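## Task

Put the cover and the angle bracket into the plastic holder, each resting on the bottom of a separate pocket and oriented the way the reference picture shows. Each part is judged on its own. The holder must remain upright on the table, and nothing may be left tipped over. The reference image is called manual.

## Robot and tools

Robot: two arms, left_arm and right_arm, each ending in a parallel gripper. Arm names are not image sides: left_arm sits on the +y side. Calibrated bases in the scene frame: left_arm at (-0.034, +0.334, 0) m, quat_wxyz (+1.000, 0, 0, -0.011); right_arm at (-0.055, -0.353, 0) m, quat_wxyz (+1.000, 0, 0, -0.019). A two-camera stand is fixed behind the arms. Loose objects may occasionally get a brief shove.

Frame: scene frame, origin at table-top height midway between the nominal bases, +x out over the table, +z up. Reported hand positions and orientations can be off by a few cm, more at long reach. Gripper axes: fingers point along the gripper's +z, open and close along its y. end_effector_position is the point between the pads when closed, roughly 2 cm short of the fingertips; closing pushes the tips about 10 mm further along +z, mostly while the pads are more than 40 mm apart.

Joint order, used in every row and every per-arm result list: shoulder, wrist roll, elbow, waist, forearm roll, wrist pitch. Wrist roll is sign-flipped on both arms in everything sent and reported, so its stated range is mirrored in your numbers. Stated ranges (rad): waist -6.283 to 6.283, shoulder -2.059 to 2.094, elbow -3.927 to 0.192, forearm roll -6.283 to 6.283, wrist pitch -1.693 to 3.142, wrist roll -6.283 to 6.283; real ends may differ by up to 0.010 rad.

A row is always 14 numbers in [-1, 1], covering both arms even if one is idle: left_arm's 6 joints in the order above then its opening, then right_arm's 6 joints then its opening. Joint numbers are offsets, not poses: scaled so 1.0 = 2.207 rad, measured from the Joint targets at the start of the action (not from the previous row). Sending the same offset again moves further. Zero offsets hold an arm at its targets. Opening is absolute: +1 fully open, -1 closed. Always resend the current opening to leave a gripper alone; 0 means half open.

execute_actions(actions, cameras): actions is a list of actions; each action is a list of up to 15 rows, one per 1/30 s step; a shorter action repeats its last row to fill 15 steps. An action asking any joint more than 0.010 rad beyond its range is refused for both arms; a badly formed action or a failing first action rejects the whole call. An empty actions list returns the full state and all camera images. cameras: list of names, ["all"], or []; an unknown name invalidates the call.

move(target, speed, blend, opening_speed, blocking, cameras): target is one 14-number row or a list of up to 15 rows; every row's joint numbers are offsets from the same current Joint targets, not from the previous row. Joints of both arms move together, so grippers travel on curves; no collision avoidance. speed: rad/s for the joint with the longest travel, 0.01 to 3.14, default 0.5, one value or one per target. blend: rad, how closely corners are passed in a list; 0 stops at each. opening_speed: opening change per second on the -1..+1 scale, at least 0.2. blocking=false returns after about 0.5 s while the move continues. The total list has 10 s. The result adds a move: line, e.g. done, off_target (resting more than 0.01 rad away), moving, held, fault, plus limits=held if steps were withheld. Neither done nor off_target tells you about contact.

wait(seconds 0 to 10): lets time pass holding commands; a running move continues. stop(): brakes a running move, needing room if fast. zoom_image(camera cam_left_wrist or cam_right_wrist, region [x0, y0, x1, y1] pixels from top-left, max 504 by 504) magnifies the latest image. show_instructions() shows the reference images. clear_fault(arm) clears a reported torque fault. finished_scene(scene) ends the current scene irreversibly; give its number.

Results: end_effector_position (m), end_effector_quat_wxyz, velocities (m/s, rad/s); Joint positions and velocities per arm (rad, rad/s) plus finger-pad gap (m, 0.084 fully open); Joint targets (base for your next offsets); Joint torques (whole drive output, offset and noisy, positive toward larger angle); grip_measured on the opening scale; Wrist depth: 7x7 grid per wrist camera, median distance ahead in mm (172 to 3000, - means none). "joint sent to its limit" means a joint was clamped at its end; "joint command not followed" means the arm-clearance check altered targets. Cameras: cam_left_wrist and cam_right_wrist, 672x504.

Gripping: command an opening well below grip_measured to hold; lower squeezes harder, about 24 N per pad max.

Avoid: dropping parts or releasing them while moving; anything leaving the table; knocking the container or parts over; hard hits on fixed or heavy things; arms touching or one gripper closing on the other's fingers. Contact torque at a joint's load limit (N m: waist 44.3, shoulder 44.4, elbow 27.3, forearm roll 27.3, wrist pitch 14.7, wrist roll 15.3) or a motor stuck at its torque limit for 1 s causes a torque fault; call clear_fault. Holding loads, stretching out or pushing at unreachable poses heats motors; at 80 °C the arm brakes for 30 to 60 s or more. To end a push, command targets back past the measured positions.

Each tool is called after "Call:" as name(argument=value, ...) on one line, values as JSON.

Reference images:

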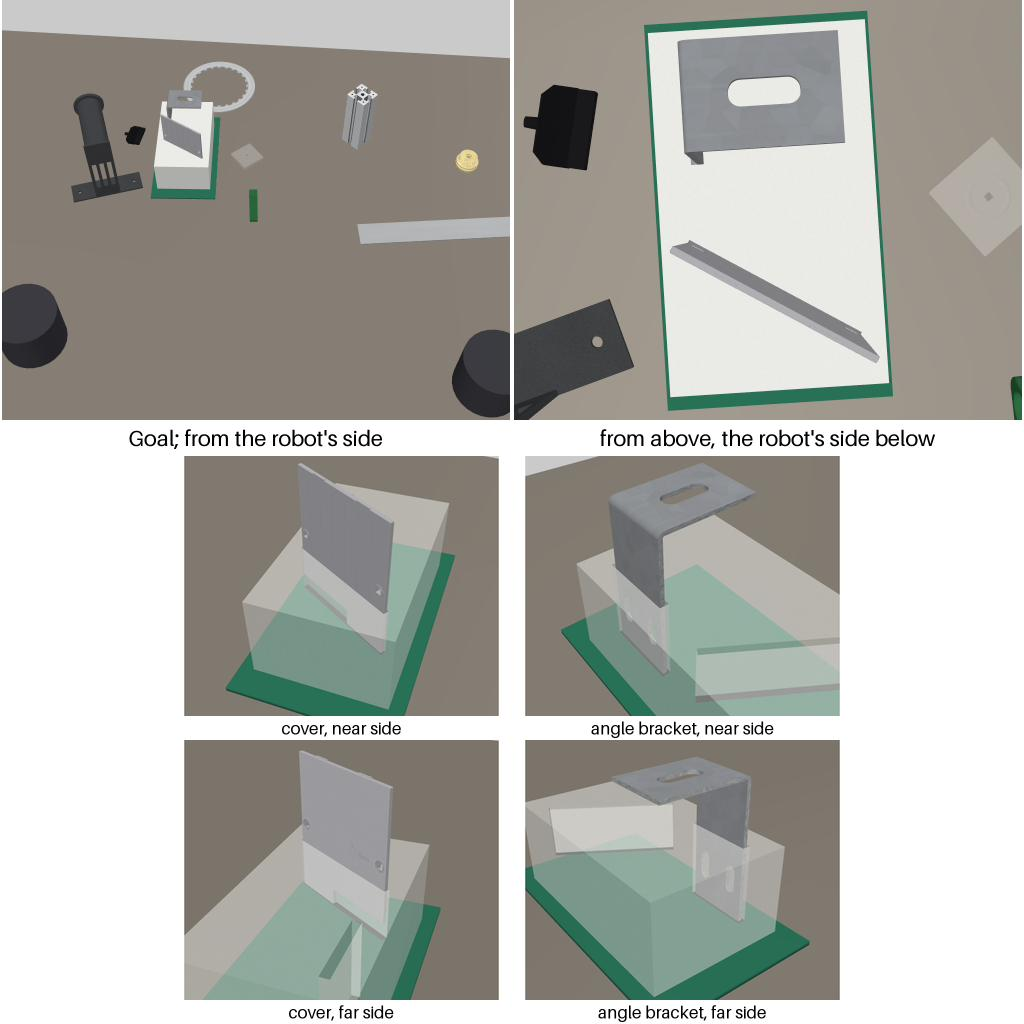

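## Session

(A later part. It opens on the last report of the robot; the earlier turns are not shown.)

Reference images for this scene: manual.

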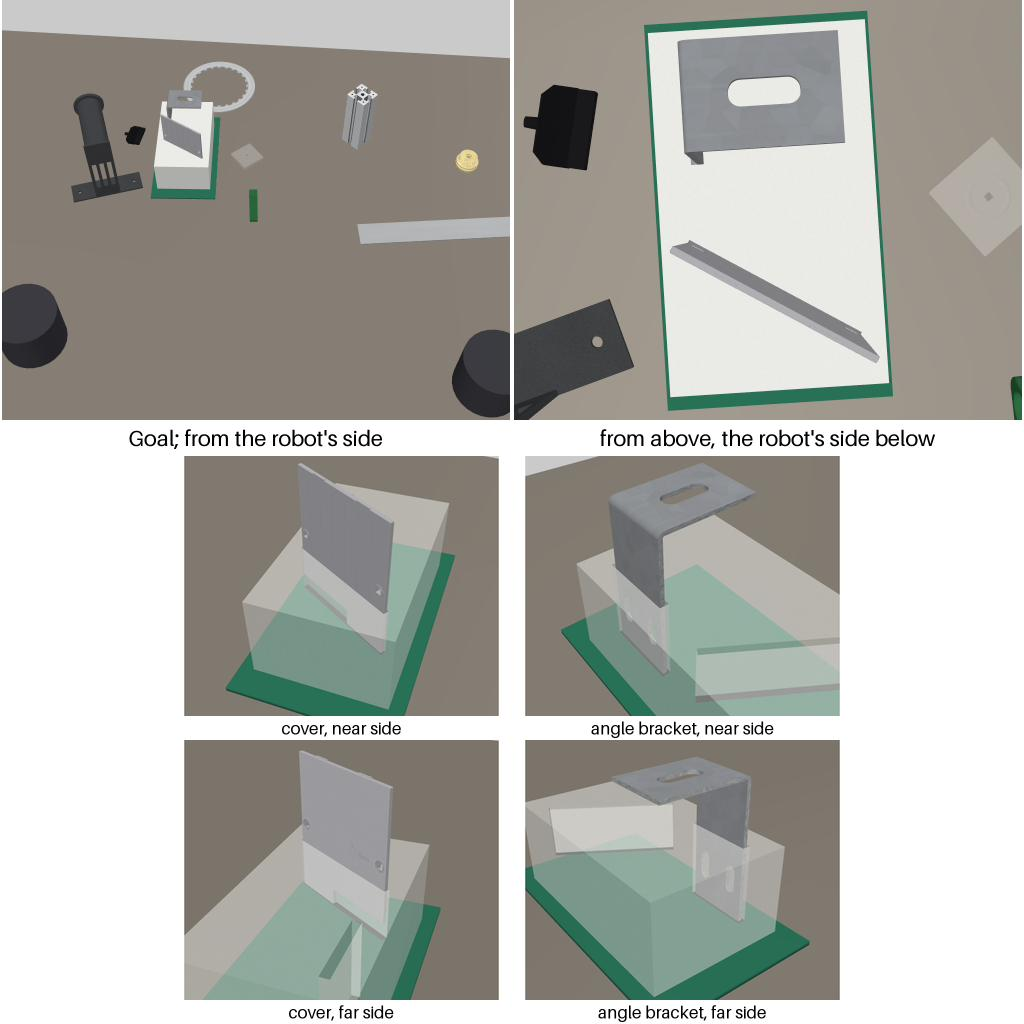

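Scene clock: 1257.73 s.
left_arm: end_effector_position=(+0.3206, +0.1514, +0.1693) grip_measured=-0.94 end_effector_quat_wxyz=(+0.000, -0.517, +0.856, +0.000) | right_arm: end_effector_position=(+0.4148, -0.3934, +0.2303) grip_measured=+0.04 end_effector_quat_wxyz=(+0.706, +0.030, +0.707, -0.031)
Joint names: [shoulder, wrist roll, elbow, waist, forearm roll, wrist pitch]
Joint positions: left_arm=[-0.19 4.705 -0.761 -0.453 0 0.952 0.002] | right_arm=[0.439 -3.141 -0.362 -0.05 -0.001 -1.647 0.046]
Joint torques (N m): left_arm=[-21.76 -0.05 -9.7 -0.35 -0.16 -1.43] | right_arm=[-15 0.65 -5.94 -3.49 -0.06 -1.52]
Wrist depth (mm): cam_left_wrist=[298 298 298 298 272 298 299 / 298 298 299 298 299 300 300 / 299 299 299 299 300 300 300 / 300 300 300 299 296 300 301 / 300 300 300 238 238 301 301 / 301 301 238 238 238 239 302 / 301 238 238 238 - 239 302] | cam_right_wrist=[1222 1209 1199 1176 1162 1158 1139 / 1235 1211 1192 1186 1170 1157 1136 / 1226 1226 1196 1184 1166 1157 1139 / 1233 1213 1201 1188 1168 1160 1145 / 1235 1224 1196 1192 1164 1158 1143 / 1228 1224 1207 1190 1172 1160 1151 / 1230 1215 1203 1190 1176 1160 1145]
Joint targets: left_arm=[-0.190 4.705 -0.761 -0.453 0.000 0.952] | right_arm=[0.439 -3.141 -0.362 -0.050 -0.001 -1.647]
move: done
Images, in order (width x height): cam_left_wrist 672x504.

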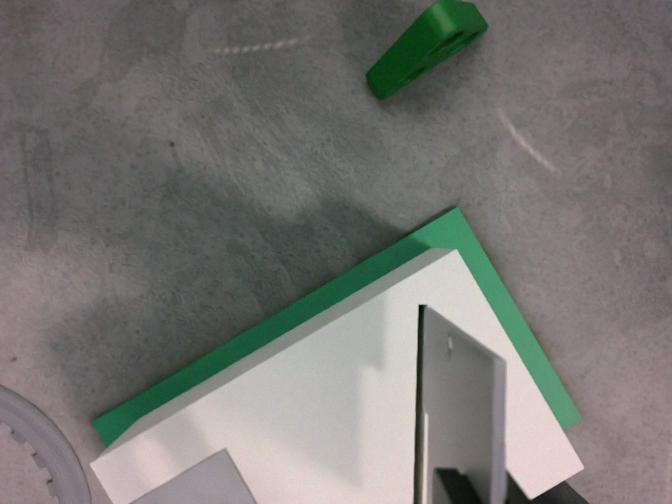

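Call:
move(target=[0.00829, -0.00444, 0.0116, 0.00172, 0, -0.01985, -1, 0, 0, 0, 0, 0, 0, 0.05], speed=0.05, cameras=["cam_left_wrist"])

Call:
zoom_image(camera="cam_left_wrist", region=[405, 295, 445, 335])

Call:
zoom_image(camera="cam_left_wrist", region=[405, 384, 445, 424])

Call:
zoom_image(camera="cam_left_wrist", region=[405, 464, 445, 504])

Scene clock: 1344.57 s.
left_arm: end_effector_position=(+0.3204, +0.1532, +0.1552) grip_measured=-0.94 end_effector_quat_wxyz=(+0.000, -0.515, +0.857, +0.000) | right_arm: end_effector_position=(+0.4148, -0.3934, +0.2303) grip_measured=+0.04 end_effector_quat_wxyz=(+0.706, +0.030, +0.707, -0.031)
Joint names: [shoulder, wrist roll, elbow, waist, forearm roll, wrist pitch]
Joint positions: left_arm=[-0.172 4.695 -0.736 -0.449 0 0.908 0.002] | right_arm=[0.439 -3.141 -0.362 -0.05 -0.001 -1.647 0.046]
Joint torques (N m): left_arm=[-15.27 -0.66 -9.65 1.63 -0.13 -2.68] | right_arm=[-14.99 0.63 -6.41 -3.29 -0.03 -1.58]
Wrist depth (mm): cam_left_wrist=[284 284 284 284 257 284 284 / 284 285 285 285 285 285 285 / 285 285 285 286 286 286 286 / 286 286 286 286 283 286 287 / 286 286 286 224 223 284 287 / 287 284 224 224 - 224 287 / 285 224 224 224 - 225 288] | cam_right_wrist=[1230 1213 1192 1176 1168 1157 1136 / 1224 1213 1194 1178 1170 1160 1134 / 1230 1222 1192 1188 1166 1155 1147 / 1239 1217 1201 1188 1176 1164 1145 / 1233 1220 1199 1192 1176 1166 1141 / 1235 1220 1196 1186 1180 1160 1149 / 1235 1217 1201 1190 1178 1164 1145]
Joint targets: left_arm=[-0.172 4.695 -0.736 -0.449 0.000 0.908] | right_arm=[0.439 -3.141 -0.362 -0.050 -0.001 -1.647]
move: done
Images, in order (width x height): cam_left_wrist 672x504.

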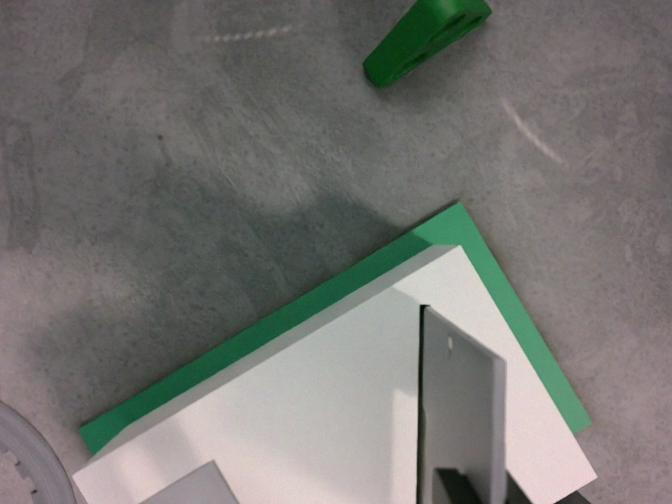

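Scaled by 12.600 from the camera's 672x504 image, which has a finer 960x720 frame.

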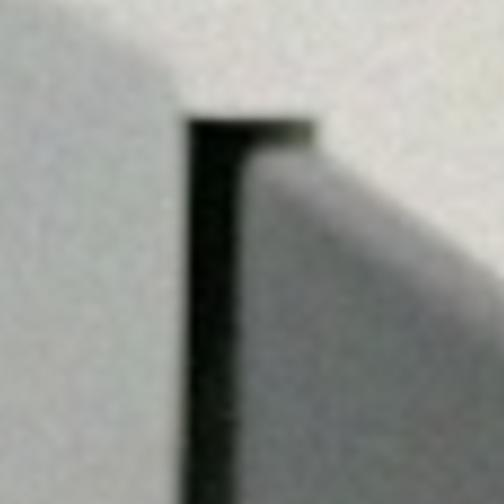

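Scaled by 12.600 from the camera's 672x504 image, which has a finer 960x720 frame.

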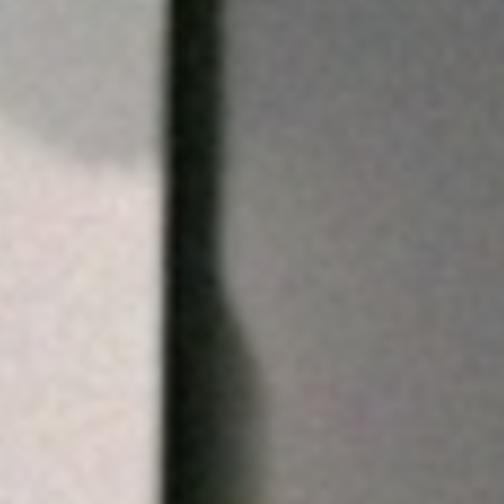

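Scaled by 12.600 from the camera's 672x504 image, which has a finer 960x720 frame.

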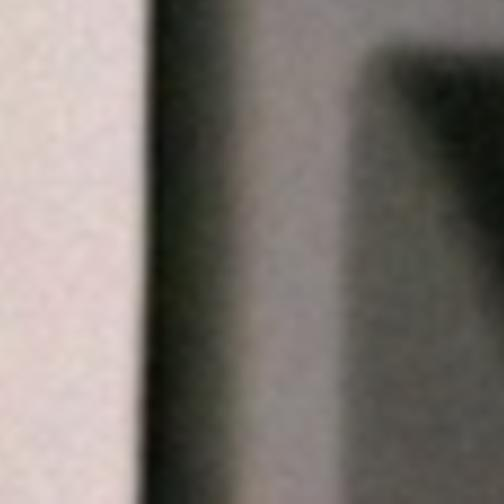

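Call:
move(target=[0.00346, 0, 0.00221, 0, 0, -0.00567, -1, 0, 0, 0, 0, 0, 0, 0.05], speed=0.05, cameras=["cam_left_wrist"])

Call:
zoom_image(camera="cam_left_wrist", region=[405, 295, 445, 335])

Call:
zoom_image(camera="cam_left_wrist", region=[405, 384, 445, 424])

Scene clock: 1368.03 s.
left_arm: end_effector_position=(+0.3206, +0.1530, +0.1512) grip_measured=-0.94 end_effector_quat_wxyz=(+0.000, -0.515, +0.857, +0.000) | right_arm: end_effector_position=(+0.4148, -0.3934, +0.2303) grip_measured=+0.04 end_effector_quat_wxyz=(+0.706, +0.030, +0.707, -0.031)
Joint names: [shoulder, wrist roll, elbow, waist, forearm roll, wrist pitch]
Joint positions: left_arm=[-0.164 4.695 -0.731 -0.449 0 0.895 0.002] | right_arm=[0.439 -3.141 -0.362 -0.05 -0.001 -1.647 0.046]
Joint torques (N m): left_arm=[-15.86 -0.53 -9.44 1.66 -0.1 -2.54] | right_arm=[-14.79 0.71 -6.37 -3.45 -0.12 -1.65]
Wrist depth (mm): cam_left_wrist=[280 280 280 280 252 280 280 / 280 281 280 281 281 281 281 / 281 281 281 281 282 282 282 / 282 281 281 282 279 283 283 / 282 282 283 220 219 280 284 / 282 283 220 220 - 220 284 / 281 220 220 220 - 220 284] | cam_right_wrist=[1226 1209 1201 1180 1160 1157 1139 / 1228 1213 1196 1186 1166 1160 1147 / 1233 1224 1207 1180 1170 1158 1143 / 1228 1220 1199 1192 1178 1157 1141 / 1230 1222 1205 1190 1170 1164 1145 / 1237 1217 1205 1192 1182 1162 1141 / 1237 1217 1203 1192 1170 1160 1151]
Joint targets: left_arm=[-0.164 4.695 -0.731 -0.449 0.000 0.895] | right_arm=[0.439 -3.141 -0.362 -0.050 -0.001 -1.647]
move: done
Images, in order (width x height): cam_left_wrist 672x504.

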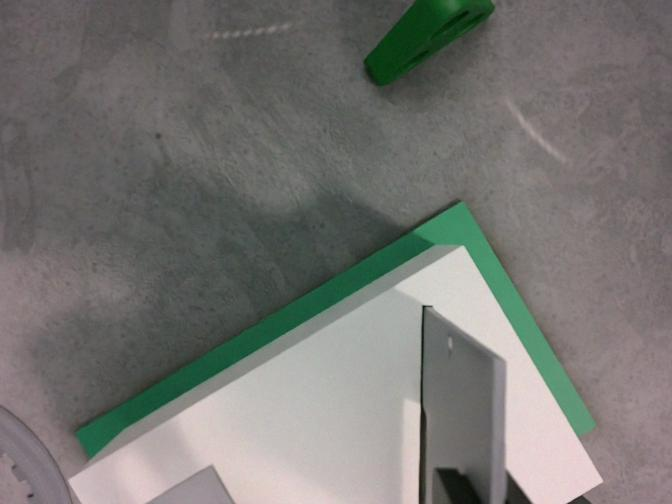

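Scaled by 12.600 from the camera's 672x504 image, which has a finer 960x720 frame.

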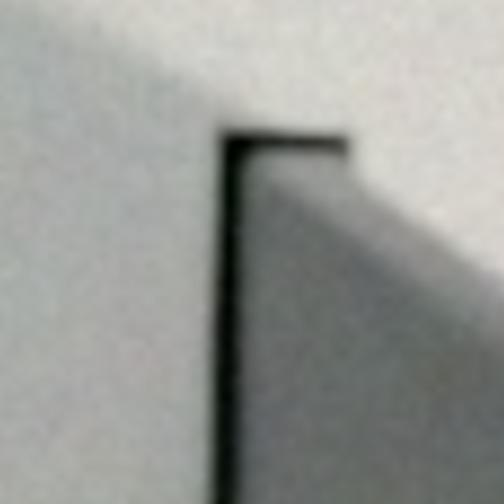

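Scaled by 12.600 from the camera's 672x504 image, which has a finer 960x720 frame.

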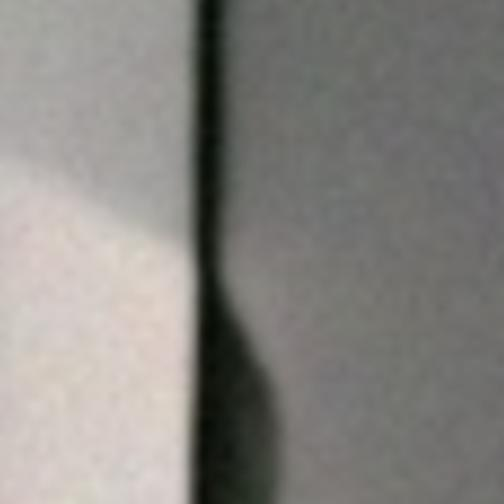

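Call:
move(target=[0.00147, 0, 0.00137, 0, 0, -0.00284, -1, 0, 0, 0, 0, 0, 0, 0.05], speed=0.03)

Call:
move(target=[0.00073, 0, 0.00069, 0, 0, -0.00142, -1, 0, 0, 0, 0, 0, 0, 0.05], speed=0.03)

Scene clock: 1374.10 s.
left_arm: end_effector_position=(+0.3206, +0.1530, +0.1492) grip_measured=-0.94 end_effector_quat_wxyz=(+0.000, -0.515, +0.857, +0.000) | right_arm: end_effector_position=(+0.4148, -0.3934, +0.2303) grip_measured=+0.04 end_effector_quat_wxyz=(+0.706, +0.030, +0.707, -0.031)
Joint names: [shoulder, wrist roll, elbow, waist, forearm roll, wrist pitch]
Joint positions: left_arm=[-0.161 4.695 -0.728 -0.449 0 0.889 0.002] | right_arm=[0.439 -3.141 -0.362 -0.05 -0.001 -1.647 0.046]
Joint torques (N m): left_arm=[-15.82 -0.57 -9.51 1.82 -0.15 -2.69] | right_arm=[-15.05 0.72 -6.19 -3.53 -0.01 -1.59]
Wrist depth (mm): cam_left_wrist=[278 278 278 278 251 279 279 / 278 279 278 279 279 279 279 / 279 279 279 280 280 279 279 / 280 280 279 280 277 280 280 / 281 280 280 218 217 278 281 / 280 281 218 218 - 218 281 / 279 218 218 218 - 218 282] | cam_right_wrist=[1228 1217 1199 1180 1166 1157 1138 / 1224 1209 1203 1182 1158 1155 1139 / 1226 1215 1194 1190 1166 1151 1145 / 1228 1220 1199 1184 1174 1160 1139 / 1239 1220 1203 1192 1170 1166 1143 / 1230 1217 1203 1194 1178 1160 1143 / 1233 1217 1205 1194 1170 1162 1155]
Joint targets: left_arm=[-0.161 4.695 -0.728 -0.449 0.000 0.889] | right_arm=[0.439 -3.141 -0.362 -0.050 -0.001 -1.647]
move: done

Scene clock: 1374.80 s.
left_arm: end_effector_position=(+0.3206, +0.1530, +0.1482) grip_measured=-0.94 end_effector_quat_wxyz=(+0.000, -0.515, +0.857, +0.000) | right_arm: end_effector_position=(+0.4148, -0.3934, +0.2303) grip_measured=+0.04 end_effector_quat_wxyz=(+0.706, +0.030, +0.707, -0.031)
Joint names: [shoulder, wrist roll, elbow, waist, forearm roll, wrist pitch]
Joint positions: left_arm=[-0.159 4.695 -0.726 -0.449 0 0.886 0.002] | right_arm=[0.439 -3.141 -0.362 -0.05 -0.001 -1.647 0.046]
Joint torques (N m): left_arm=[-15.82 -0.59 -9.38 1.8 0.11 -2.63] | right_arm=[-14.93 0.7 -6.11 -3.35 -0.05 -1.65]
Wrist depth (mm): cam_left_wrist=[277 277 277 277 251 278 277 / 277 278 278 278 278 278 278 / 277 278 278 278 278 278 279 / 279 279 279 280 276 279 279 / 280 279 279 217 216 277 280 / 279 279 217 217 - 218 280 / 278 217 217 217 - 217 281] | cam_right_wrist=[1220 1211 1199 1178 1166 1149 1136 / 1224 1220 1190 1184 1164 1153 1138 / 1235 1211 1203 1186 1168 1158 1141 / 1233 1213 1203 1180 1174 1158 1141 / 1233 1217 1196 1192 1170 1158 1139 / 1239 1222 1207 1190 1170 1157 1141 / 1226 1220 1203 1190 1180 1158 1147]
Joint targets: left_arm=[-0.159 4.695 -0.726 -0.449 0.000 0.886] | right_arm=[0.439 -3.141 -0.362 -0.050 -0.001 -1.647]
move: done

Call:
move(target=[0.00154, 0, 0.0013, 0, 0, -0.00285, -1, 0, 0, 0, 0, 0, 0, 0.05], speed=0.03)

Call:
move(target=[0.00154, 0, 0.0013, 0, 0, -0.00285, -1, 0, 0, 0, 0, 0, 0, 0.05], speed=0.03, cameras=["cam_left_wrist"])

Call:
zoom_image(camera="cam_left_wrist", region=[405, 295, 445, 335])

Call:
zoom_image(camera="cam_left_wrist", region=[405, 394, 475, 464])

Call:
zoom_image(camera="cam_left_wrist", region=[405, 464, 445, 504])

Scene clock: 1381.57 s.
left_arm: end_effector_position=(+0.3206, +0.1530, +0.1462) grip_measured=-0.94 end_effector_quat_wxyz=(+0.000, -0.515, +0.857, +0.000) | right_arm: end_effector_position=(+0.4148, -0.3934, +0.2303) grip_measured=+0.04 end_effector_quat_wxyz=(+0.706, +0.030, +0.707, -0.031)
Joint names: [shoulder, wrist roll, elbow, waist, forearm roll, wrist pitch]
Joint positions: left_arm=[-0.156 4.695 -0.723 -0.449 0 0.88 0.002] | right_arm=[0.439 -3.141 -0.362 -0.05 -0.001 -1.647 0.046]
Joint torques (N m): left_arm=[-15.82 -0.58 -9.3 1.4 0 -2.67] | right_arm=[-14.62 0.66 -6.21 -3.25 0.03 -1.58]
Wrist depth (mm): cam_left_wrist=[275 275 275 275 251 275 276 / 276 276 276 276 276 276 277 / 276 276 276 276 276 277 276 / 276 277 276 277 274 277 277 / 276 277 277 215 214 275 278 / 277 278 215 215 - 215 278 / 276 215 215 215 - 215 279] | cam_right_wrist=[1224 1209 1196 1178 1174 1166 1141 / 1224 1217 1196 1186 1168 1151 1138 / 1228 1213 1201 1186 1166 1157 1138 / 1235 1217 1203 1186 1172 1160 1141 / 1230 1217 1205 1184 1178 1158 1151 / 1230 1226 1203 1190 1168 1158 1147 / 1235 1220 1207 1186 1182 1166 1147]
Joint targets: left_arm=[-0.156 4.695 -0.723 -0.449 0.000 0.880] | right_arm=[0.439 -3.141 -0.362 -0.050 -0.001 -1.647]
move: done

Scene clock: 1382.27 s.
left_arm: end_effector_position=(+0.3206, +0.1531, +0.1442) grip_measured=-0.94 end_effector_quat_wxyz=(+0.000, -0.515, +0.857, +0.000) | right_arm: end_effector_position=(+0.4148, -0.3934, +0.2303) grip_measured=+0.04 end_effector_quat_wxyz=(+0.706, +0.030, +0.707, -0.031)
Joint names: [shoulder, wrist roll, elbow, waist, forearm roll, wrist pitch]
Joint positions: left_arm=[-0.153 4.695 -0.721 -0.449 0 0.873 0.002] | right_arm=[0.439 -3.141 -0.362 -0.05 -0.001 -1.647 0.046]
Joint torques (N m): left_arm=[-15.48 -0.64 -9.54 1.5 -0.22 -2.56] | right_arm=[-14.78 0.61 -6.21 -3.4 0.05 -1.67]
Wrist depth (mm): cam_left_wrist=[273 274 273 273 251 274 274 / 273 273 274 274 274 274 274 / 274 274 274 274 274 275 274 / 274 275 275 275 272 275 275 / 275 275 275 213 212 273 276 / 275 276 213 213 - 213 277 / 274 213 213 213 - 213 277] | cam_right_wrist=[1224 1211 1194 1180 1174 1158 1139 / 1230 1215 1196 1182 1172 1160 1143 / 1228 1213 1196 1186 1164 1164 1141 / 1230 1213 1205 1192 1166 1155 1147 / 1233 1226 1201 1188 1180 1157 1145 / 1235 1228 1207 1188 1174 1160 1143 / 1237 1213 1205 1190 1170 1158 1141]
Joint targets: left_arm=[-0.153 4.695 -0.721 -0.449 0.000 0.873] | right_arm=[0.439 -3.141 -0.362 -0.050 -0.001 -1.647]
move: done
Images, in order (width x height): cam_left_wrist 672x504.

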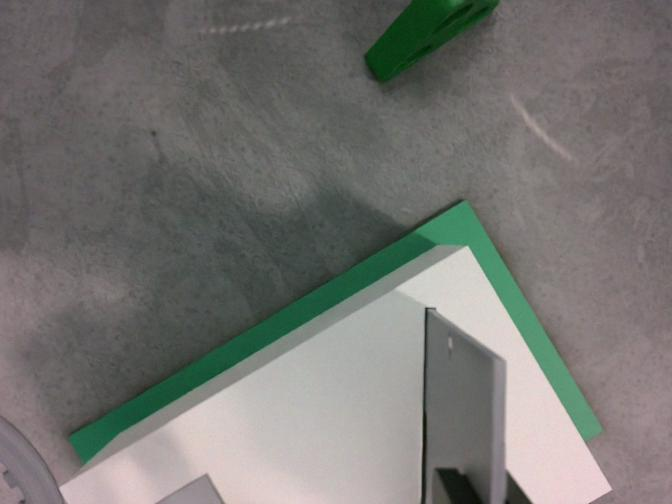

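Scaled by 12.600 from the camera's 672x504 image, which has a finer 960x720 frame.

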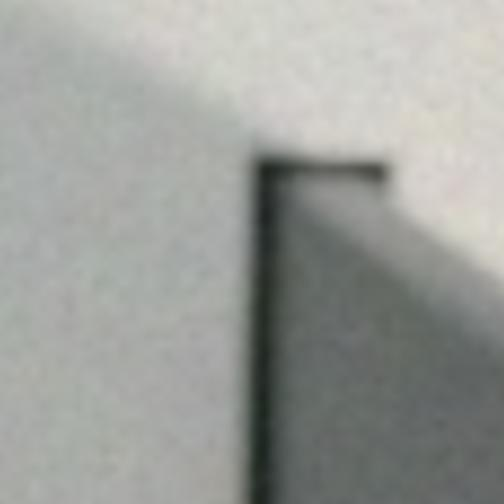

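Scaled by 7.200 from the camera's 672x504 image, which has a finer 960x720 frame.

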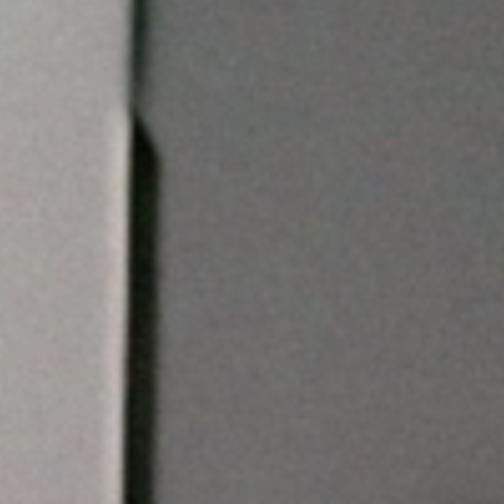

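Scaled by 12.600 from the camera's 672x504 image, which has a finer 960x720 frame.

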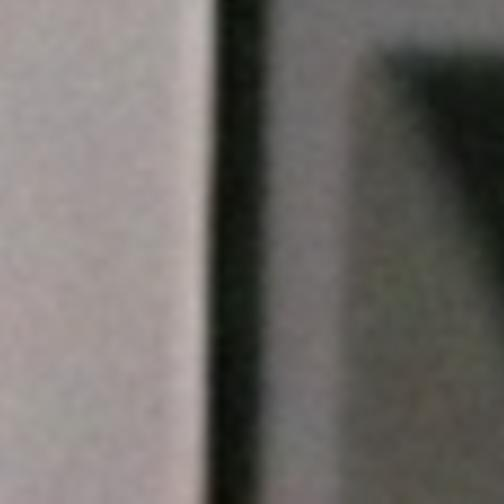

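Call:
move(target=[0.00154, 0, 0.0013, 0, 0, -0.00285, -1, 0, 0, 0, 0, 0, 0, 0.05], speed=0.03)

Call:
move(target=[0.00154, 0, 0.0013, 0, 0, -0.00285, -1, 0, 0, 0, 0, 0, 0, 0.05], speed=0.03)

Call:
move(target=[0.00077, 0, 0.00065, 0, 0, -0.00142, -1, 0, 0, 0, 0, 0, 0, 0.05], speed=0.03)

Scene clock: 1387.90 s.
left_arm: end_effector_position=(+0.3206, +0.1531, +0.1422) grip_measured=-0.94 end_effector_quat_wxyz=(+0.000, -0.515, +0.857, +0.000) | right_arm: end_effector_position=(+0.4148, -0.3934, +0.2303) grip_measured=+0.04 end_effector_quat_wxyz=(+0.706, +0.030, +0.707, -0.031)
Joint names: [shoulder, wrist roll, elbow, waist, forearm roll, wrist pitch]
Joint positions: left_arm=[-0.149 4.695 -0.718 -0.449 0 0.867 0.002] | right_arm=[0.439 -3.141 -0.362 -0.05 -0.001 -1.647 0.046]
Joint torques (N m): left_arm=[-15.81 -0.5 -9.4 1.59 -0.25 -2.62] | right_arm=[-14.54 0.72 -6.2 -3.23 0.03 -1.61]
Wrist depth (mm): cam_left_wrist=[271 271 271 271 265 272 271 / 272 271 272 272 272 273 272 / 272 272 272 273 272 273 273 / 272 272 273 273 270 273 273 / 273 273 273 211 210 271 273 / 273 274 211 211 - 211 273 / 272 211 211 212 - 212 275] | cam_right_wrist=[1239 1201 1196 1178 1166 1153 1139 / 1220 1213 1199 1182 1166 1155 1139 / 1224 1209 1203 1190 1166 1157 1138 / 1230 1220 1196 1174 1172 1157 1143 / 1228 1220 1199 1184 1176 1162 1147 / 1233 1228 1203 1190 1180 1155 1149 / 1239 1228 1201 1192 1172 1162 1143]
Joint targets: left_arm=[-0.149 4.695 -0.718 -0.449 0.000 0.867] | right_arm=[0.439 -3.141 -0.362 -0.050 -0.001 -1.647]
move: done

Scene clock: 1388.60 s.
left_arm: end_effector_position=(+0.3205, +0.1531, +0.1403) grip_measured=-0.94 end_effector_quat_wxyz=(+0.000, -0.515, +0.857, +0.000) | right_arm: end_effector_position=(+0.4148, -0.3934, +0.2303) grip_measured=+0.04 end_effector_quat_wxyz=(+0.706, +0.030, +0.707, -0.031)
Joint names: [shoulder, wrist roll, elbow, waist, forearm roll, wrist pitch]
Joint positions: left_arm=[-0.146 4.695 -0.715 -0.449 0 0.861 0.002] | right_arm=[0.439 -3.141 -0.362 -0.05 -0.001 -1.647 0.046]
Joint torques (N m): left_arm=[-15.82 -0.51 -9.39 1.62 -0.02 -2.55] | right_arm=[-14.7 0.61 -6.2 -3.41 -0.06 -1.65]
Wrist depth (mm): cam_left_wrist=[269 269 269 269 263 269 270 / 270 270 270 270 270 271 270 / 271 270 271 270 271 270 271 / 271 271 271 271 268 271 271 / 271 272 271 208 208 268 272 / 271 271 209 209 - 209 272 / 270 209 209 209 - 210 273] | cam_right_wrist=[1230 1217 1196 1182 1162 1153 1139 / 1226 1211 1196 1184 1170 1157 1143 / 1233 1211 1201 1186 1164 1157 1134 / 1217 1222 1199 1186 1170 1157 1145 / 1235 1213 1205 1194 1168 1162 1143 / 1230 1217 1205 1190 1172 1166 1143 / 1237 1220 1199 1186 1176 1158 1151]
Joint targets: left_arm=[-0.146 4.695 -0.715 -0.449 0.000 0.861] | right_arm=[0.439 -3.141 -0.362 -0.050 -0.001 -1.647]
move: done

Scene clock: 1389.30 s.
left_arm: end_effector_position=(+0.3205, +0.1531, +0.1393) grip_measured=-0.94 end_effector_quat_wxyz=(+0.000, -0.515, +0.857, +0.000) | right_arm: end_effector_position=(+0.4148, -0.3934, +0.2303) grip_measured=+0.04 end_effector_quat_wxyz=(+0.706, +0.030, +0.707, -0.031)
Joint names: [shoulder, wrist roll, elbow, waist, forearm roll, wrist pitch]
Joint positions: left_arm=[-0.144 4.695 -0.713 -0.449 0 0.858 0.002] | right_arm=[0.439 -3.141 -0.362 -0.05 -0.001 -1.647 0.046]
Joint torques (N m): left_arm=[-15.68 -0.66 -9.49 1.52 -0.25 -2.52] | right_arm=[-14.68 0.69 -6.16 -3.35 0.04 -1.68]
Wrist depth (mm): cam_left_wrist=[268 268 268 268 262 269 269 / 269 269 268 269 269 269 269 / 269 269 270 270 269 270 270 / 270 269 270 270 267 270 270 / 270 270 270 208 208 268 271 / 271 271 208 208 - 208 272 / 269 208 208 208 - 208 272] | cam_right_wrist=[1230 1213 1196 1178 1164 1151 1138 / 1228 1215 1190 1188 1174 1155 1145 / 1222 1222 1203 1180 1172 1157 1139 / 1230 1217 1203 1188 1168 1158 1147 / 1228 1222 1201 1190 1178 1166 1141 / 1233 1217 1205 1188 1174 1155 1139 / 1244 1217 1199 1199 1172 1160 1149]
Joint targets: left_arm=[-0.144 4.695 -0.713 -0.449 0.000 0.858] | right_arm=[0.439 -3.141 -0.362 -0.050 -0.001 -1.647]
move: done

Call:
move(target=[0.00077, 0, 0.00063, 0, 0, -0.0014, -1, 0, 0, 0, 0, 0, 0, 0.05], speed=0.03)

Call:
move(target=[0.00077, 0, 0.00063, 0, 0, -0.0014, -1, 0, 0, 0, 0, 0, 0, 0.05], speed=0.03)

Call:
move(target=[0.00077, 0, 0.00063, 0, 0, -0.0014, -1, 0, 0, 0, 0, 0, 0, 0.05], speed=0.03)

Scene clock: 1393.63 s.
left_arm: end_effector_position=(+0.3205, +0.1531, +0.1383) grip_measured=-0.94 end_effector_quat_wxyz=(+0.000, -0.515, +0.857, +0.000) | right_arm: end_effector_position=(+0.4148, -0.3934, +0.2303) grip_measured=+0.04 end_effector_quat_wxyz=(+0.706, +0.030, +0.707, -0.031)
Joint names: [shoulder, wrist roll, elbow, waist, forearm roll, wrist pitch]
Joint positions: left_arm=[-0.142 4.695 -0.712 -0.449 0 0.855 0.002] | right_arm=[0.439 -3.141 -0.362 -0.05 -0.001 -1.647 0.046]
Joint torques (N m): left_arm=[-16.03 -0.53 -9.19 1.47 0.05 -2.6] | right_arm=[-14.67 0.68 -6.26 -3.44 -0.07 -1.66]
Wrist depth (mm): cam_left_wrist=[267 267 268 267 261 268 268 / 268 268 268 269 268 268 268 / 268 268 268 268 269 269 269 / 269 269 269 269 265 269 269 / 269 269 269 207 207 267 270 / 269 269 207 207 - 207 271 / 268 207 207 207 - 207 271] | cam_right_wrist=[1224 1209 1194 1182 1162 1147 1134 / 1228 1220 1203 1186 1168 1160 1139 / 1230 1213 1201 1182 1168 1153 1143 / 1233 1224 1196 1186 1166 1157 1147 / 1230 1220 1199 1190 1170 1160 1143 / 1235 1215 1211 1192 1176 1164 1145 / 1235 1213 1207 1190 1168 1162 1145]
Joint targets: left_arm=[-0.142 4.695 -0.712 -0.449 0.000 0.854] | right_arm=[0.439 -3.141 -0.362 -0.050 -0.001 -1.647]
move: done

Scene clock: 1394.33 s.
left_arm: end_effector_position=(+0.3205, +0.1531, +0.1373) grip_measured=-0.94 end_effector_quat_wxyz=(+0.000, -0.515, +0.857, +0.000) | right_arm: end_effector_position=(+0.4148, -0.3934, +0.2303) grip_measured=+0.04 end_effector_quat_wxyz=(+0.706, +0.030, +0.707, -0.031)
Joint names: [shoulder, wrist roll, elbow, waist, forearm roll, wrist pitch]
Joint positions: left_arm=[-0.141 4.695 -0.711 -0.449 0 0.851 0.002] | right_arm=[0.439 -3.141 -0.362 -0.05 -0.001 -1.647 0.046]
Joint torques (N m): left_arm=[-15.76 -0.51 -9.08 1.26 -0.2 -2.65] | right_arm=[-14.54 0.69 -6.11 -3.55 0.2 -1.54]
Wrist depth (mm): cam_left_wrist=[266 266 266 267 260 267 266 / 266 267 267 267 267 267 268 / 267 267 268 267 268 268 268 / 267 268 268 268 265 268 268 / 269 269 268 206 206 266 269 / 269 269 206 206 - 206 269 / 267 206 206 206 - 207 270] | cam_right_wrist=[1235 1209 1201 1182 1158 1151 1141 / 1233 1213 1203 1180 1170 1158 1141 / 1224 1222 1196 1184 1176 1158 1145 / 1235 1215 1196 1184 1172 1158 1141 / 1228 1217 1201 1188 1168 1158 1141 / 1228 1224 1201 1188 1170 1162 1151 / 1235 1215 1199 1188 1184 1157 1143]
Joint targets: left_arm=[-0.141 4.695 -0.711 -0.449 0.000 0.851] | right_arm=[0.439 -3.141 -0.362 -0.050 -0.001 -1.647]
move: done

Scene clock: 1395.03 s.
left_arm: end_effector_position=(+0.3204, +0.1531, +0.1363) grip_measured=-0.94 end_effector_quat_wxyz=(+0.000, -0.515, +0.857, +0.000) | right_arm: end_effector_position=(+0.4148, -0.3934, +0.2303) grip_measured=+0.04 end_effector_quat_wxyz=(+0.706, +0.030, +0.707, -0.031)
Joint names: [shoulder, wrist roll, elbow, waist, forearm roll, wrist pitch]
Joint positions: left_arm=[-0.139 4.695 -0.709 -0.449 0 0.848 0.002] | right_arm=[0.439 -3.141 -0.362 -0.05 -0.001 -1.647 0.046]
Joint torques (N m): left_arm=[-15.78 -0.39 -9.2 1.58 -0.26 -2.6] | right_arm=[-14.8 0.71 -6.14 -3.4 0.08 -1.7]
Wrist depth (mm): cam_left_wrist=[265 265 265 265 260 266 266 / 266 266 266 266 266 267 267 / 267 266 267 266 267 266 267 / 267 267 266 267 264 267 268 / 267 267 267 205 205 265 268 / 267 268 205 205 - 206 268 / 266 205 206 205 - 206 269] | cam_right_wrist=[1217 1213 1194 1180 1166 1151 1136 / 1222 1207 1203 1182 1164 1155 1139 / 1233 1217 1207 1188 1174 1153 1149 / 1226 1222 1194 1192 1168 1158 1141 / 1226 1215 1203 1180 1168 1155 1145 / 1239 1217 1207 1192 1174 1160 1147 / 1239 1217 1199 1184 1178 1157 1147]
Joint targets: left_arm=[-0.139 4.695 -0.709 -0.449 0.000 0.848] | right_arm=[0.439 -3.141 -0.362 -0.050 -0.001 -1.647]
move: done

Call:
move(target=[0.00077, 0, 0.00062, 0, 0, -0.00139, -1, 0, 0, 0, 0, 0, 0, 0.05], speed=0.03)

Call:
move(target=[0.00077, 0, 0.00062, 0, 0, -0.00139, -1, 0, 0, 0, 0, 0, 0, 0.05], speed=0.03)

Call:
move(target=[0.00077, 0, 0.00062, 0, 0, -0.00139, -1, 0, 0, 0, 0, 0, 0, 0.05], speed=0.03)

Call:
move(target=[0.00077, 0, 0.00062, 0, 0, -0.00139, -1, 0, 0, 0, 0, 0, 0, 0.05], speed=0.03, cameras=["cam_left_wrist"])

Scene clock: 1400.40 s.
left_arm: end_effector_position=(+0.3204, +0.1531, +0.1354) grip_measured=-0.94 end_effector_quat_wxyz=(+0.000, -0.515, +0.857, +0.000) | right_arm: end_effector_position=(+0.4148, -0.3934, +0.2303) grip_measured=+0.04 end_effector_quat_wxyz=(+0.706, +0.030, +0.707, -0.031)
Joint names: [shoulder, wrist roll, elbow, waist, forearm roll, wrist pitch]
Joint positions: left_arm=[-0.137 4.695 -0.708 -0.449 0 0.845 0.002] | right_arm=[0.439 -3.141 -0.362 -0.05 -0.001 -1.647 0.046]
Joint torques (N m): left_arm=[-15.52 -0.52 -9.19 1.38 -0.08 -2.85] | right_arm=[-14.54 0.58 -6.22 -3.33 -0.01 -1.65]
Wrist depth (mm): cam_left_wrist=[265 264 265 265 259 265 265 / 265 265 265 265 265 266 265 / 266 265 265 266 266 266 266 / 266 266 266 266 263 267 266 / 266 267 266 204 204 264 268 / 267 267 204 204 - 204 267 / 265 204 204 205 - 205 268] | cam_right_wrist=[1222 1217 1196 1184 1162 1155 1141 / 1222 1215 1196 1184 1166 1153 1139 / 1233 1215 1199 1176 1166 1158 1141 / 1230 1220 1201 1186 1172 1155 1143 / 1228 1215 1205 1194 1168 1160 1147 / 1235 1220 1205 1186 1180 1162 1149 / 1239 1217 1205 1190 1170 1164 1147]
Joint targets: left_arm=[-0.137 4.695 -0.708 -0.449 0.000 0.845] | right_arm=[0.439 -3.141 -0.362 -0.050 -0.001 -1.647]
move: done

Scene clock: 1401.10 s.
left_arm: end_effector_position=(+0.3204, +0.1532, +0.1344) grip_measured=-0.94 end_effector_quat_wxyz=(+0.000, -0.515, +0.857, +0.000) | right_arm: end_effector_position=(+0.4148, -0.3934, +0.2303) grip_measured=+0.04 end_effector_quat_wxyz=(+0.706, +0.030, +0.707, -0.031)
Joint names: [shoulder, wrist roll, elbow, waist, forearm roll, wrist pitch]
Joint positions: left_arm=[-0.136 4.695 -0.707 -0.449 0 0.842 0.002] | right_arm=[0.439 -3.141 -0.362 -0.05 -0.001 -1.647 0.046]
Joint torques (N m): left_arm=[-15.84 -0.58 -9.22 1.48 -0.15 -2.72] | right_arm=[-14.63 0.61 -6.27 -3.42 0.09 -1.63]
Wrist depth (mm): cam_left_wrist=[263 263 264 264 258 264 264 / 264 264 263 264 264 264 265 / 264 264 265 265 265 265 265 / 265 265 264 265 262 265 266 / 265 266 265 203 203 263 266 / 266 266 203 203 - 204 267 / 264 204 203 203 - 204 267] | cam_right_wrist=[1228 1217 1192 1182 1168 1157 1132 / 1220 1220 1199 1184 1160 1151 1134 / 1224 1207 1196 1178 1174 1157 1138 / 1228 1220 1199 1188 1170 1158 1147 / 1230 1228 1203 1194 1172 1158 1145 / 1237 1217 1201 1190 1174 1166 1145 / 1235 1217 1205 1186 1176 1166 1149]
Joint targets: left_arm=[-0.136 4.695 -0.707 -0.449 0.000 0.842] | right_arm=[0.439 -3.141 -0.362 -0.050 -0.001 -1.647]
move: done

Scene clock: 1401.80 s.
left_arm: end_effector_position=(+0.3204, +0.1532, +0.1334) grip_measured=-0.94 end_effector_quat_wxyz=(+0.000, -0.515, +0.857, +0.000) | right_arm: end_effector_position=(+0.4148, -0.3934, +0.2303) grip_measured=+0.04 end_effector_quat_wxyz=(+0.706, +0.030, +0.707, -0.031)
Joint names: [shoulder, wrist roll, elbow, waist, forearm roll, wrist pitch]
Joint positions: left_arm=[-0.134 4.695 -0.705 -0.449 0 0.839 0.002] | right_arm=[0.439 -3.141 -0.362 -0.05 -0.001 -1.647 0.046]
Joint torques (N m): left_arm=[-15.73 -0.45 -9.12 1.28 -0.25 -2.58] | right_arm=[-14.52 0.65 -6.3 -3.43 -0.06 -1.63]
Wrist depth (mm): cam_left_wrist=[263 263 262 263 257 263 263 / 263 263 263 263 263 264 263 / 263 264 263 264 264 264 264 / 264 264 264 264 261 265 264 / 265 264 265 202 202 262 265 / 265 265 202 202 - 202 266 / 263 202 203 202 - 203 266] | cam_right_wrist=[1233 1211 1192 1188 1168 1153 1145 / 1228 1209 1192 1184 1170 1155 1138 / 1228 1213 1201 1186 1168 1157 1139 / 1237 1213 1199 1194 1170 1164 1145 / 1233 1222 1205 1192 1172 1157 1143 / 1228 1217 1205 1190 1178 1160 1145 / 1228 1220 1203 1190 1176 1158 1151]
Joint targets: left_arm=[-0.134 4.695 -0.705 -0.449 0.000 0.839] | right_arm=[0.439 -3.141 -0.362 -0.050 -0.001 -1.647]
move: done

Scene clock: 1402.50 s.
left_arm: end_effector_position=(+0.3203, +0.1532, +0.1325) grip_measured=-0.94 end_effector_quat_wxyz=(+0.000, -0.515, +0.857, +0.000) | right_arm: end_effector_position=(+0.4148, -0.3934, +0.2303) grip_measured=+0.04 end_effector_quat_wxyz=(+0.706, +0.030, +0.707, -0.031)
Joint names: [shoulder, wrist roll, elbow, waist, forearm roll, wrist pitch]
Joint positions: left_arm=[-0.132 4.695 -0.704 -0.449 0 0.836 0.002] | right_arm=[0.439 -3.141 -0.362 -0.05 -0.001 -1.647 0.046]
Joint torques (N m): left_arm=[-15.62 -0.5 -9.09 1.27 0 -2.31] | right_arm=[-14.37 0.65 -6.24 -3.45 0.06 -1.62]
Wrist depth (mm): cam_left_wrist=[262 262 261 262 257 262 262 / 262 262 262 262 263 262 263 / 263 263 263 263 262 263 263 / 263 263 263 264 261 263 264 / 263 264 264 201 201 261 264 / 264 264 201 201 - 202 264 / 262 201 201 202 - 202 265] | cam_right_wrist=[1224 1205 1194 1190 1170 1151 1141 / 1237 1215 1201 1184 1170 1153 1141 / 1233 1220 1199 1190 1164 1155 1141 / 1226 1217 1201 1186 1180 1153 1141 / 1235 1226 1201 1188 1172 1155 1141 / 1237 1211 1201 1190 1178 1162 1147 / 1239 1222 1205 1188 1178 1162 1147]
Joint targets: left_arm=[-0.132 4.695 -0.704 -0.449 0.000 0.836] | right_arm=[0.439 -3.141 -0.362 -0.050 -0.001 -1.647]
move: done
Images, in order (width x height): cam_left_wrist 672x504.

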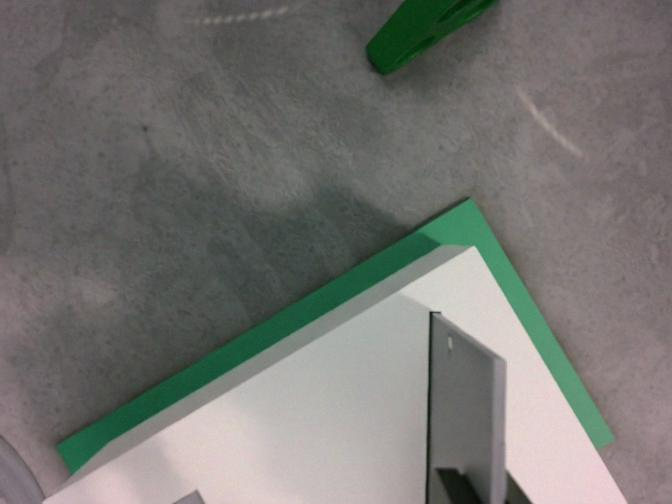

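Call:
move(target=[0.00217, 0, 0.00068, 0, 0, -0.00286, -1, 0, 0, 0, 0, 0, 0, 0.05], speed=0.04)

Call:
move(target=[0.00172, 0, 0.00114, 0, 0, -0.00287, -1, 0, 0, 0, 0, 0, 0, 0.05], speed=0.04)

Call:
move(target=[0.00174, 0, 0.00112, 0, 0, -0.00287, -1, 0, 0, 0, 0, 0, 0, 0.05], speed=0.04)

Scene clock: 1409.80 s.
left_arm: end_effector_position=(+0.3206, +0.1531, +0.1305) grip_measured=-0.94 end_effector_quat_wxyz=(+0.000, -0.515, +0.857, +0.000) | right_arm: end_effector_position=(+0.4148, -0.3934, +0.2303) grip_measured=+0.04 end_effector_quat_wxyz=(+0.706, +0.030, +0.707, -0.031)
Joint names: [shoulder, wrist roll, elbow, waist, forearm roll, wrist pitch]
Joint positions: left_arm=[-0.127 4.695 -0.702 -0.449 0 0.83 0.002] | right_arm=[0.439 -3.141 -0.362 -0.05 -0.001 -1.647 0.046]
Joint torques (N m): left_arm=[-16.12 -0.52 -9.21 1.5 -0.31 -2.66] | right_arm=[-14.75 0.56 -6.21 -3.28 0.17 -1.71]
Wrist depth (mm): cam_left_wrist=[259 259 260 260 256 260 260 / 260 260 260 260 260 261 261 / 260 260 260 261 261 261 261 / 261 261 261 261 258 261 261 / 262 261 261 199 199 259 262 / 262 262 199 199 - 199 263 / 262 199 199 200 - 200 263] | cam_right_wrist=[1222 1215 1201 1182 1162 1149 1136 / 1233 1213 1199 1186 1170 1151 1145 / 1233 1217 1201 1182 1166 1158 1149 / 1235 1213 1194 1184 1172 1162 1141 / 1235 1220 1207 1194 1172 1158 1138 / 1235 1222 1201 1190 1180 1164 1138 / 1230 1217 1201 1188 1172 1166 1147]
Joint targets: left_arm=[-0.127 4.695 -0.702 -0.449 0.000 0.830] | right_arm=[0.439 -3.141 -0.362 -0.050 -0.001 -1.647]
move: done

Scene clock: 1410.50 s.
left_arm: end_effector_position=(+0.3206, +0.1531, +0.1285) grip_measured=-0.94 end_effector_quat_wxyz=(+0.000, -0.515, +0.857, +0.000) | right_arm: end_effector_position=(+0.4148, -0.3934, +0.2303) grip_measured=+0.04 end_effector_quat_wxyz=(+0.706, +0.030, +0.707, -0.031)
Joint names: [shoulder, wrist roll, elbow, waist, forearm roll, wrist pitch]
Joint positions: left_arm=[-0.124 4.695 -0.7 -0.449 0 0.823 0.002] | right_arm=[0.439 -3.141 -0.362 -0.05 -0.001 -1.647 0.046]
Joint torques (N m): left_arm=[-16.26 -0.46 -9.05 1.1 -0.25 -2.5] | right_arm=[-14.59 0.68 -6.27 -3.29 0 -1.59]
Wrist depth (mm): cam_left_wrist=[257 257 257 258 254 258 258 / 258 258 258 259 258 258 258 / 258 258 258 259 259 259 260 / 259 259 259 259 256 260 259 / 259 260 260 197 197 257 260 / 260 260 197 197 - 197 261 / 260 198 197 197 - 198 261] | cam_right_wrist=[1222 1209 1192 1180 1164 1160 1138 / 1224 1213 1201 1186 1168 1151 1136 / 1230 1217 1194 1188 1168 1162 1141 / 1233 1215 1196 1184 1174 1158 1141 / 1237 1224 1203 1186 1170 1157 1143 / 1228 1217 1209 1194 1184 1157 1147 / 1233 1211 1201 1188 1172 1158 1143]
Joint targets: left_arm=[-0.124 4.695 -0.700 -0.449 0.000 0.823] | right_arm=[0.439 -3.141 -0.362 -0.050 -0.001 -1.647]
move: done

Scene clock: 1411.20 s.
left_arm: end_effector_position=(+0.3206, +0.1531, +0.1265) grip_measured=-0.94 end_effector_quat_wxyz=(+0.000, -0.515, +0.857, +0.000) | right_arm: end_effector_position=(+0.4148, -0.3934, +0.2303) grip_measured=+0.04 end_effector_quat_wxyz=(+0.706, +0.030, +0.707, -0.031)
Joint names: [shoulder, wrist roll, elbow, waist, forearm roll, wrist pitch]
Joint positions: left_arm=[-0.12 4.695 -0.697 -0.449 0 0.817 0.002] | right_arm=[0.439 -3.141 -0.362 -0.05 -0.001 -1.647 0.046]
Joint torques (N m): left_arm=[-16.3 -0.61 -9.02 1.54 -0.14 -2.74] | right_arm=[-14.7 0.69 -6.3 -3.3 0.09 -1.66]
Wrist depth (mm): cam_left_wrist=[256 255 256 255 252 256 256 / 256 256 256 256 256 257 257 / 256 257 257 257 257 257 258 / 257 257 257 257 255 257 258 / 258 258 258 195 195 255 258 / 258 258 195 195 - 195 258 / 258 195 195 196 - 196 259] | cam_right_wrist=[1224 1213 1199 1180 1166 1149 1136 / 1228 1213 1201 1184 1170 1157 1138 / 1230 1222 1196 1186 1164 1158 1139 / 1224 1217 1205 1180 1168 1166 1141 / 1237 1226 1201 1190 1178 1162 1147 / 1233 1222 1203 1188 1174 1166 1151 / 1233 1220 1201 1188 1168 1160 1147]
Joint targets: left_arm=[-0.120 4.695 -0.697 -0.449 0.000 0.817] | right_arm=[0.439 -3.141 -0.362 -0.050 -0.001 -1.647]
move: done

Call:
move(target=[0.00174, 0, 0.00112, 0, 0, -0.00286, -1, 0, 0, 0, 0, 0, 0, 0.05], speed=0.04)

Call:
move(target=[0.00176, 0, 0.0011, 0, 0, -0.00286, -1, 0, 0, 0, 0, 0, 0, 0.05], speed=0.04)

Call:
move(target=[0.00178, 0, 0.00108, 0, 0, -0.00286, -1, 0, 0, 0, 0, 0, 0, 0.05], speed=0.04)

Call:
move(target=[0.0009, 0, 0.00053, 0, 0, -0.00143, -1, 0, 0, 0, 0, 0, 0, 0.05], speed=0.04)

Scene clock: 1416.03 s.
left_arm: end_effector_position=(+0.3206, +0.1531, +0.1245) grip_measured=-0.94 end_effector_quat_wxyz=(+0.000, -0.515, +0.857, +0.000) | right_arm: end_effector_position=(+0.4148, -0.3934, +0.2303) grip_measured=+0.04 end_effector_quat_wxyz=(+0.706, +0.030, +0.707, -0.031)
Joint names: [shoulder, wrist roll, elbow, waist, forearm roll, wrist pitch]
Joint positions: left_arm=[-0.116 4.695 -0.695 -0.449 0 0.811 0.002] | right_arm=[0.439 -3.141 -0.362 -0.05 -0.001 -1.647 0.046]
Joint torques (N m): left_arm=[-16.03 -0.46 -8.99 1.22 -0.15 -2.73] | right_arm=[-14.32 0.62 -6.33 -3.05 0.07 -1.63]
Wrist depth (mm): cam_left_wrist=[254 254 253 253 251 254 254 / 254 254 254 254 254 255 255 / 255 254 255 255 255 255 255 / 255 255 255 255 252 255 256 / 255 255 256 193 193 253 256 / 256 256 193 193 - 194 257 / 256 194 194 194 - 194 257] | cam_right_wrist=[1230 1217 1196 1172 1168 1153 1139 / 1226 1209 1196 1186 1166 1157 1138 / 1228 1220 1201 1184 1168 1160 1138 / 1230 1215 1199 1194 1172 1157 1141 / 1235 1217 1199 1201 1176 1166 1145 / 1233 1215 1209 1196 1174 1166 1153 / 1237 1222 1205 1188 1176 1157 1151]
Joint targets: left_arm=[-0.116 4.695 -0.695 -0.449 0.000 0.811] | right_arm=[0.439 -3.141 -0.362 -0.050 -0.001 -1.647]
move: done

Scene clock: 1416.73 s.
left_arm: end_effector_position=(+0.3206, +0.1531, +0.1225) grip_measured=-0.94 end_effector_quat_wxyz=(+0.000, -0.515, +0.857, +0.000) | right_arm: end_effector_position=(+0.4148, -0.3934, +0.2303) grip_measured=+0.04 end_effector_quat_wxyz=(+0.706, +0.030, +0.707, -0.031)
Joint names: [shoulder, wrist roll, elbow, waist, forearm roll, wrist pitch]
Joint positions: left_arm=[-0.112 4.695 -0.692 -0.449 0 0.804 0.002] | right_arm=[0.439 -3.141 -0.362 -0.05 -0.001 -1.647 0.046]
Joint torques (N m): left_arm=[-15.89 -0.54 -9.08 1.34 -0.25 -2.62] | right_arm=[-14.54 0.67 -6.16 -3.41 -0.13 -1.6]
Wrist depth (mm): cam_left_wrist=[251 252 252 252 252 252 252 / 252 252 252 252 253 253 253 / 253 253 253 253 253 253 253 / 253 253 253 253 250 254 254 / 254 253 253 191 191 251 254 / 253 254 191 191 - 192 254 / 254 191 192 191 - 192 255] | cam_right_wrist=[1230 1213 1199 1178 1168 1153 1138 / 1220 1217 1194 1176 1162 1151 1136 / 1228 1222 1192 1184 1164 1160 1139 / 1228 1222 1203 1188 1168 1162 1141 / 1235 1222 1207 1186 1170 1160 1145 / 1233 1220 1211 1188 1176 1164 1147 / 1230 1213 1205 1194 1176 1158 1147]
Joint targets: left_arm=[-0.112 4.695 -0.692 -0.449 0.000 0.804] | right_arm=[0.439 -3.141 -0.362 -0.050 -0.001 -1.647]
move: done

Scene clock: 1417.43 s.
left_arm: end_effector_position=(+0.3205, +0.1531, +0.1206) grip_measured=-0.94 end_effector_quat_wxyz=(+0.000, -0.515, +0.857, +0.000) | right_arm: end_effector_position=(+0.4148, -0.3934, +0.2303) grip_measured=+0.04 end_effector_quat_wxyz=(+0.706, +0.030, +0.707, -0.031)
Joint names: [shoulder, wrist roll, elbow, waist, forearm roll, wrist pitch]
Joint positions: left_arm=[-0.108 4.695 -0.69 -0.449 0 0.798 0.002] | right_arm=[0.439 -3.141 -0.362 -0.05 -0.001 -1.647 0.046]
Joint torques (N m): left_arm=[-16.1 -0.55 -9.04 1.4 -0.17 -2.63] | right_arm=[-14.44 0.63 -6.34 -3.3 -0.09 -1.55]
Wrist depth (mm): cam_left_wrist=[249 250 250 249 250 250 250 / 250 250 250 251 251 251 251 / 250 250 250 251 251 251 251 / 251 251 252 252 248 251 252 / 252 251 252 189 189 249 252 / 252 252 189 189 - 190 253 / 252 190 190 190 - 190 253] | cam_right_wrist=[1228 1211 1196 1184 1162 1158 1138 / 1233 1205 1203 1186 1170 1153 1141 / 1233 1213 1201 1188 1174 1157 1138 / 1233 1213 1194 1194 1166 1157 1143 / 1237 1220 1205 1194 1172 1160 1143 / 1233 1222 1203 1196 1178 1166 1151 / 1237 1213 1205 1190 1172 1160 1151]
Joint targets: left_arm=[-0.108 4.695 -0.690 -0.449 0.000 0.798] | right_arm=[0.439 -3.141 -0.362 -0.050 -0.001 -1.647]
move: done

Scene clock: 1418.13 s.
left_arm: end_effector_position=(+0.3205, +0.1531, +0.1196) grip_measured=-0.94 end_effector_quat_wxyz=(+0.000, -0.515, +0.857, +0.000) | right_arm: end_effector_position=(+0.4148, -0.3934, +0.2303) grip_measured=+0.04 end_effector_quat_wxyz=(+0.706, +0.030, +0.707, -0.031)
Joint names: [shoulder, wrist roll, elbow, waist, forearm roll, wrist pitch]
Joint positions: left_arm=[-0.106 4.695 -0.689 -0.449 0 0.795 0.002] | right_arm=[0.439 -3.141 -0.362 -0.05 -0.001 -1.647 0.046]
Joint torques (N m): left_arm=[-16.44 -0.57 -9.1 1.08 -0.27 -2.4] | right_arm=[-14.53 0.63 -6.27 -3.31 -0.05 -1.69]
Wrist depth (mm): cam_left_wrist=[249 248 249 249 249 249 249 / 249 249 249 250 250 250 250 / 250 250 250 250 250 251 250 / 250 250 250 250 248 250 251 / 251 251 251 188 188 248 251 / 251 251 188 188 - 189 251 / 251 189 189 189 - 189 252] | cam_right_wrist=[1226 1209 1203 1186 1166 1157 1138 / 1226 1205 1192 1184 1166 1153 1145 / 1230 1213 1194 1184 1174 1155 1136 / 1233 1217 1196 1196 1172 1157 1141 / 1233 1224 1201 1192 1170 1160 1145 / 1237 1217 1205 1186 1174 1164 1138 / 1237 1217 1205 1188 1176 1155 1149]
Joint targets: left_arm=[-0.106 4.695 -0.689 -0.449 0.000 0.795] | right_arm=[0.439 -3.141 -0.362 -0.050 -0.001 -1.647]
move: done


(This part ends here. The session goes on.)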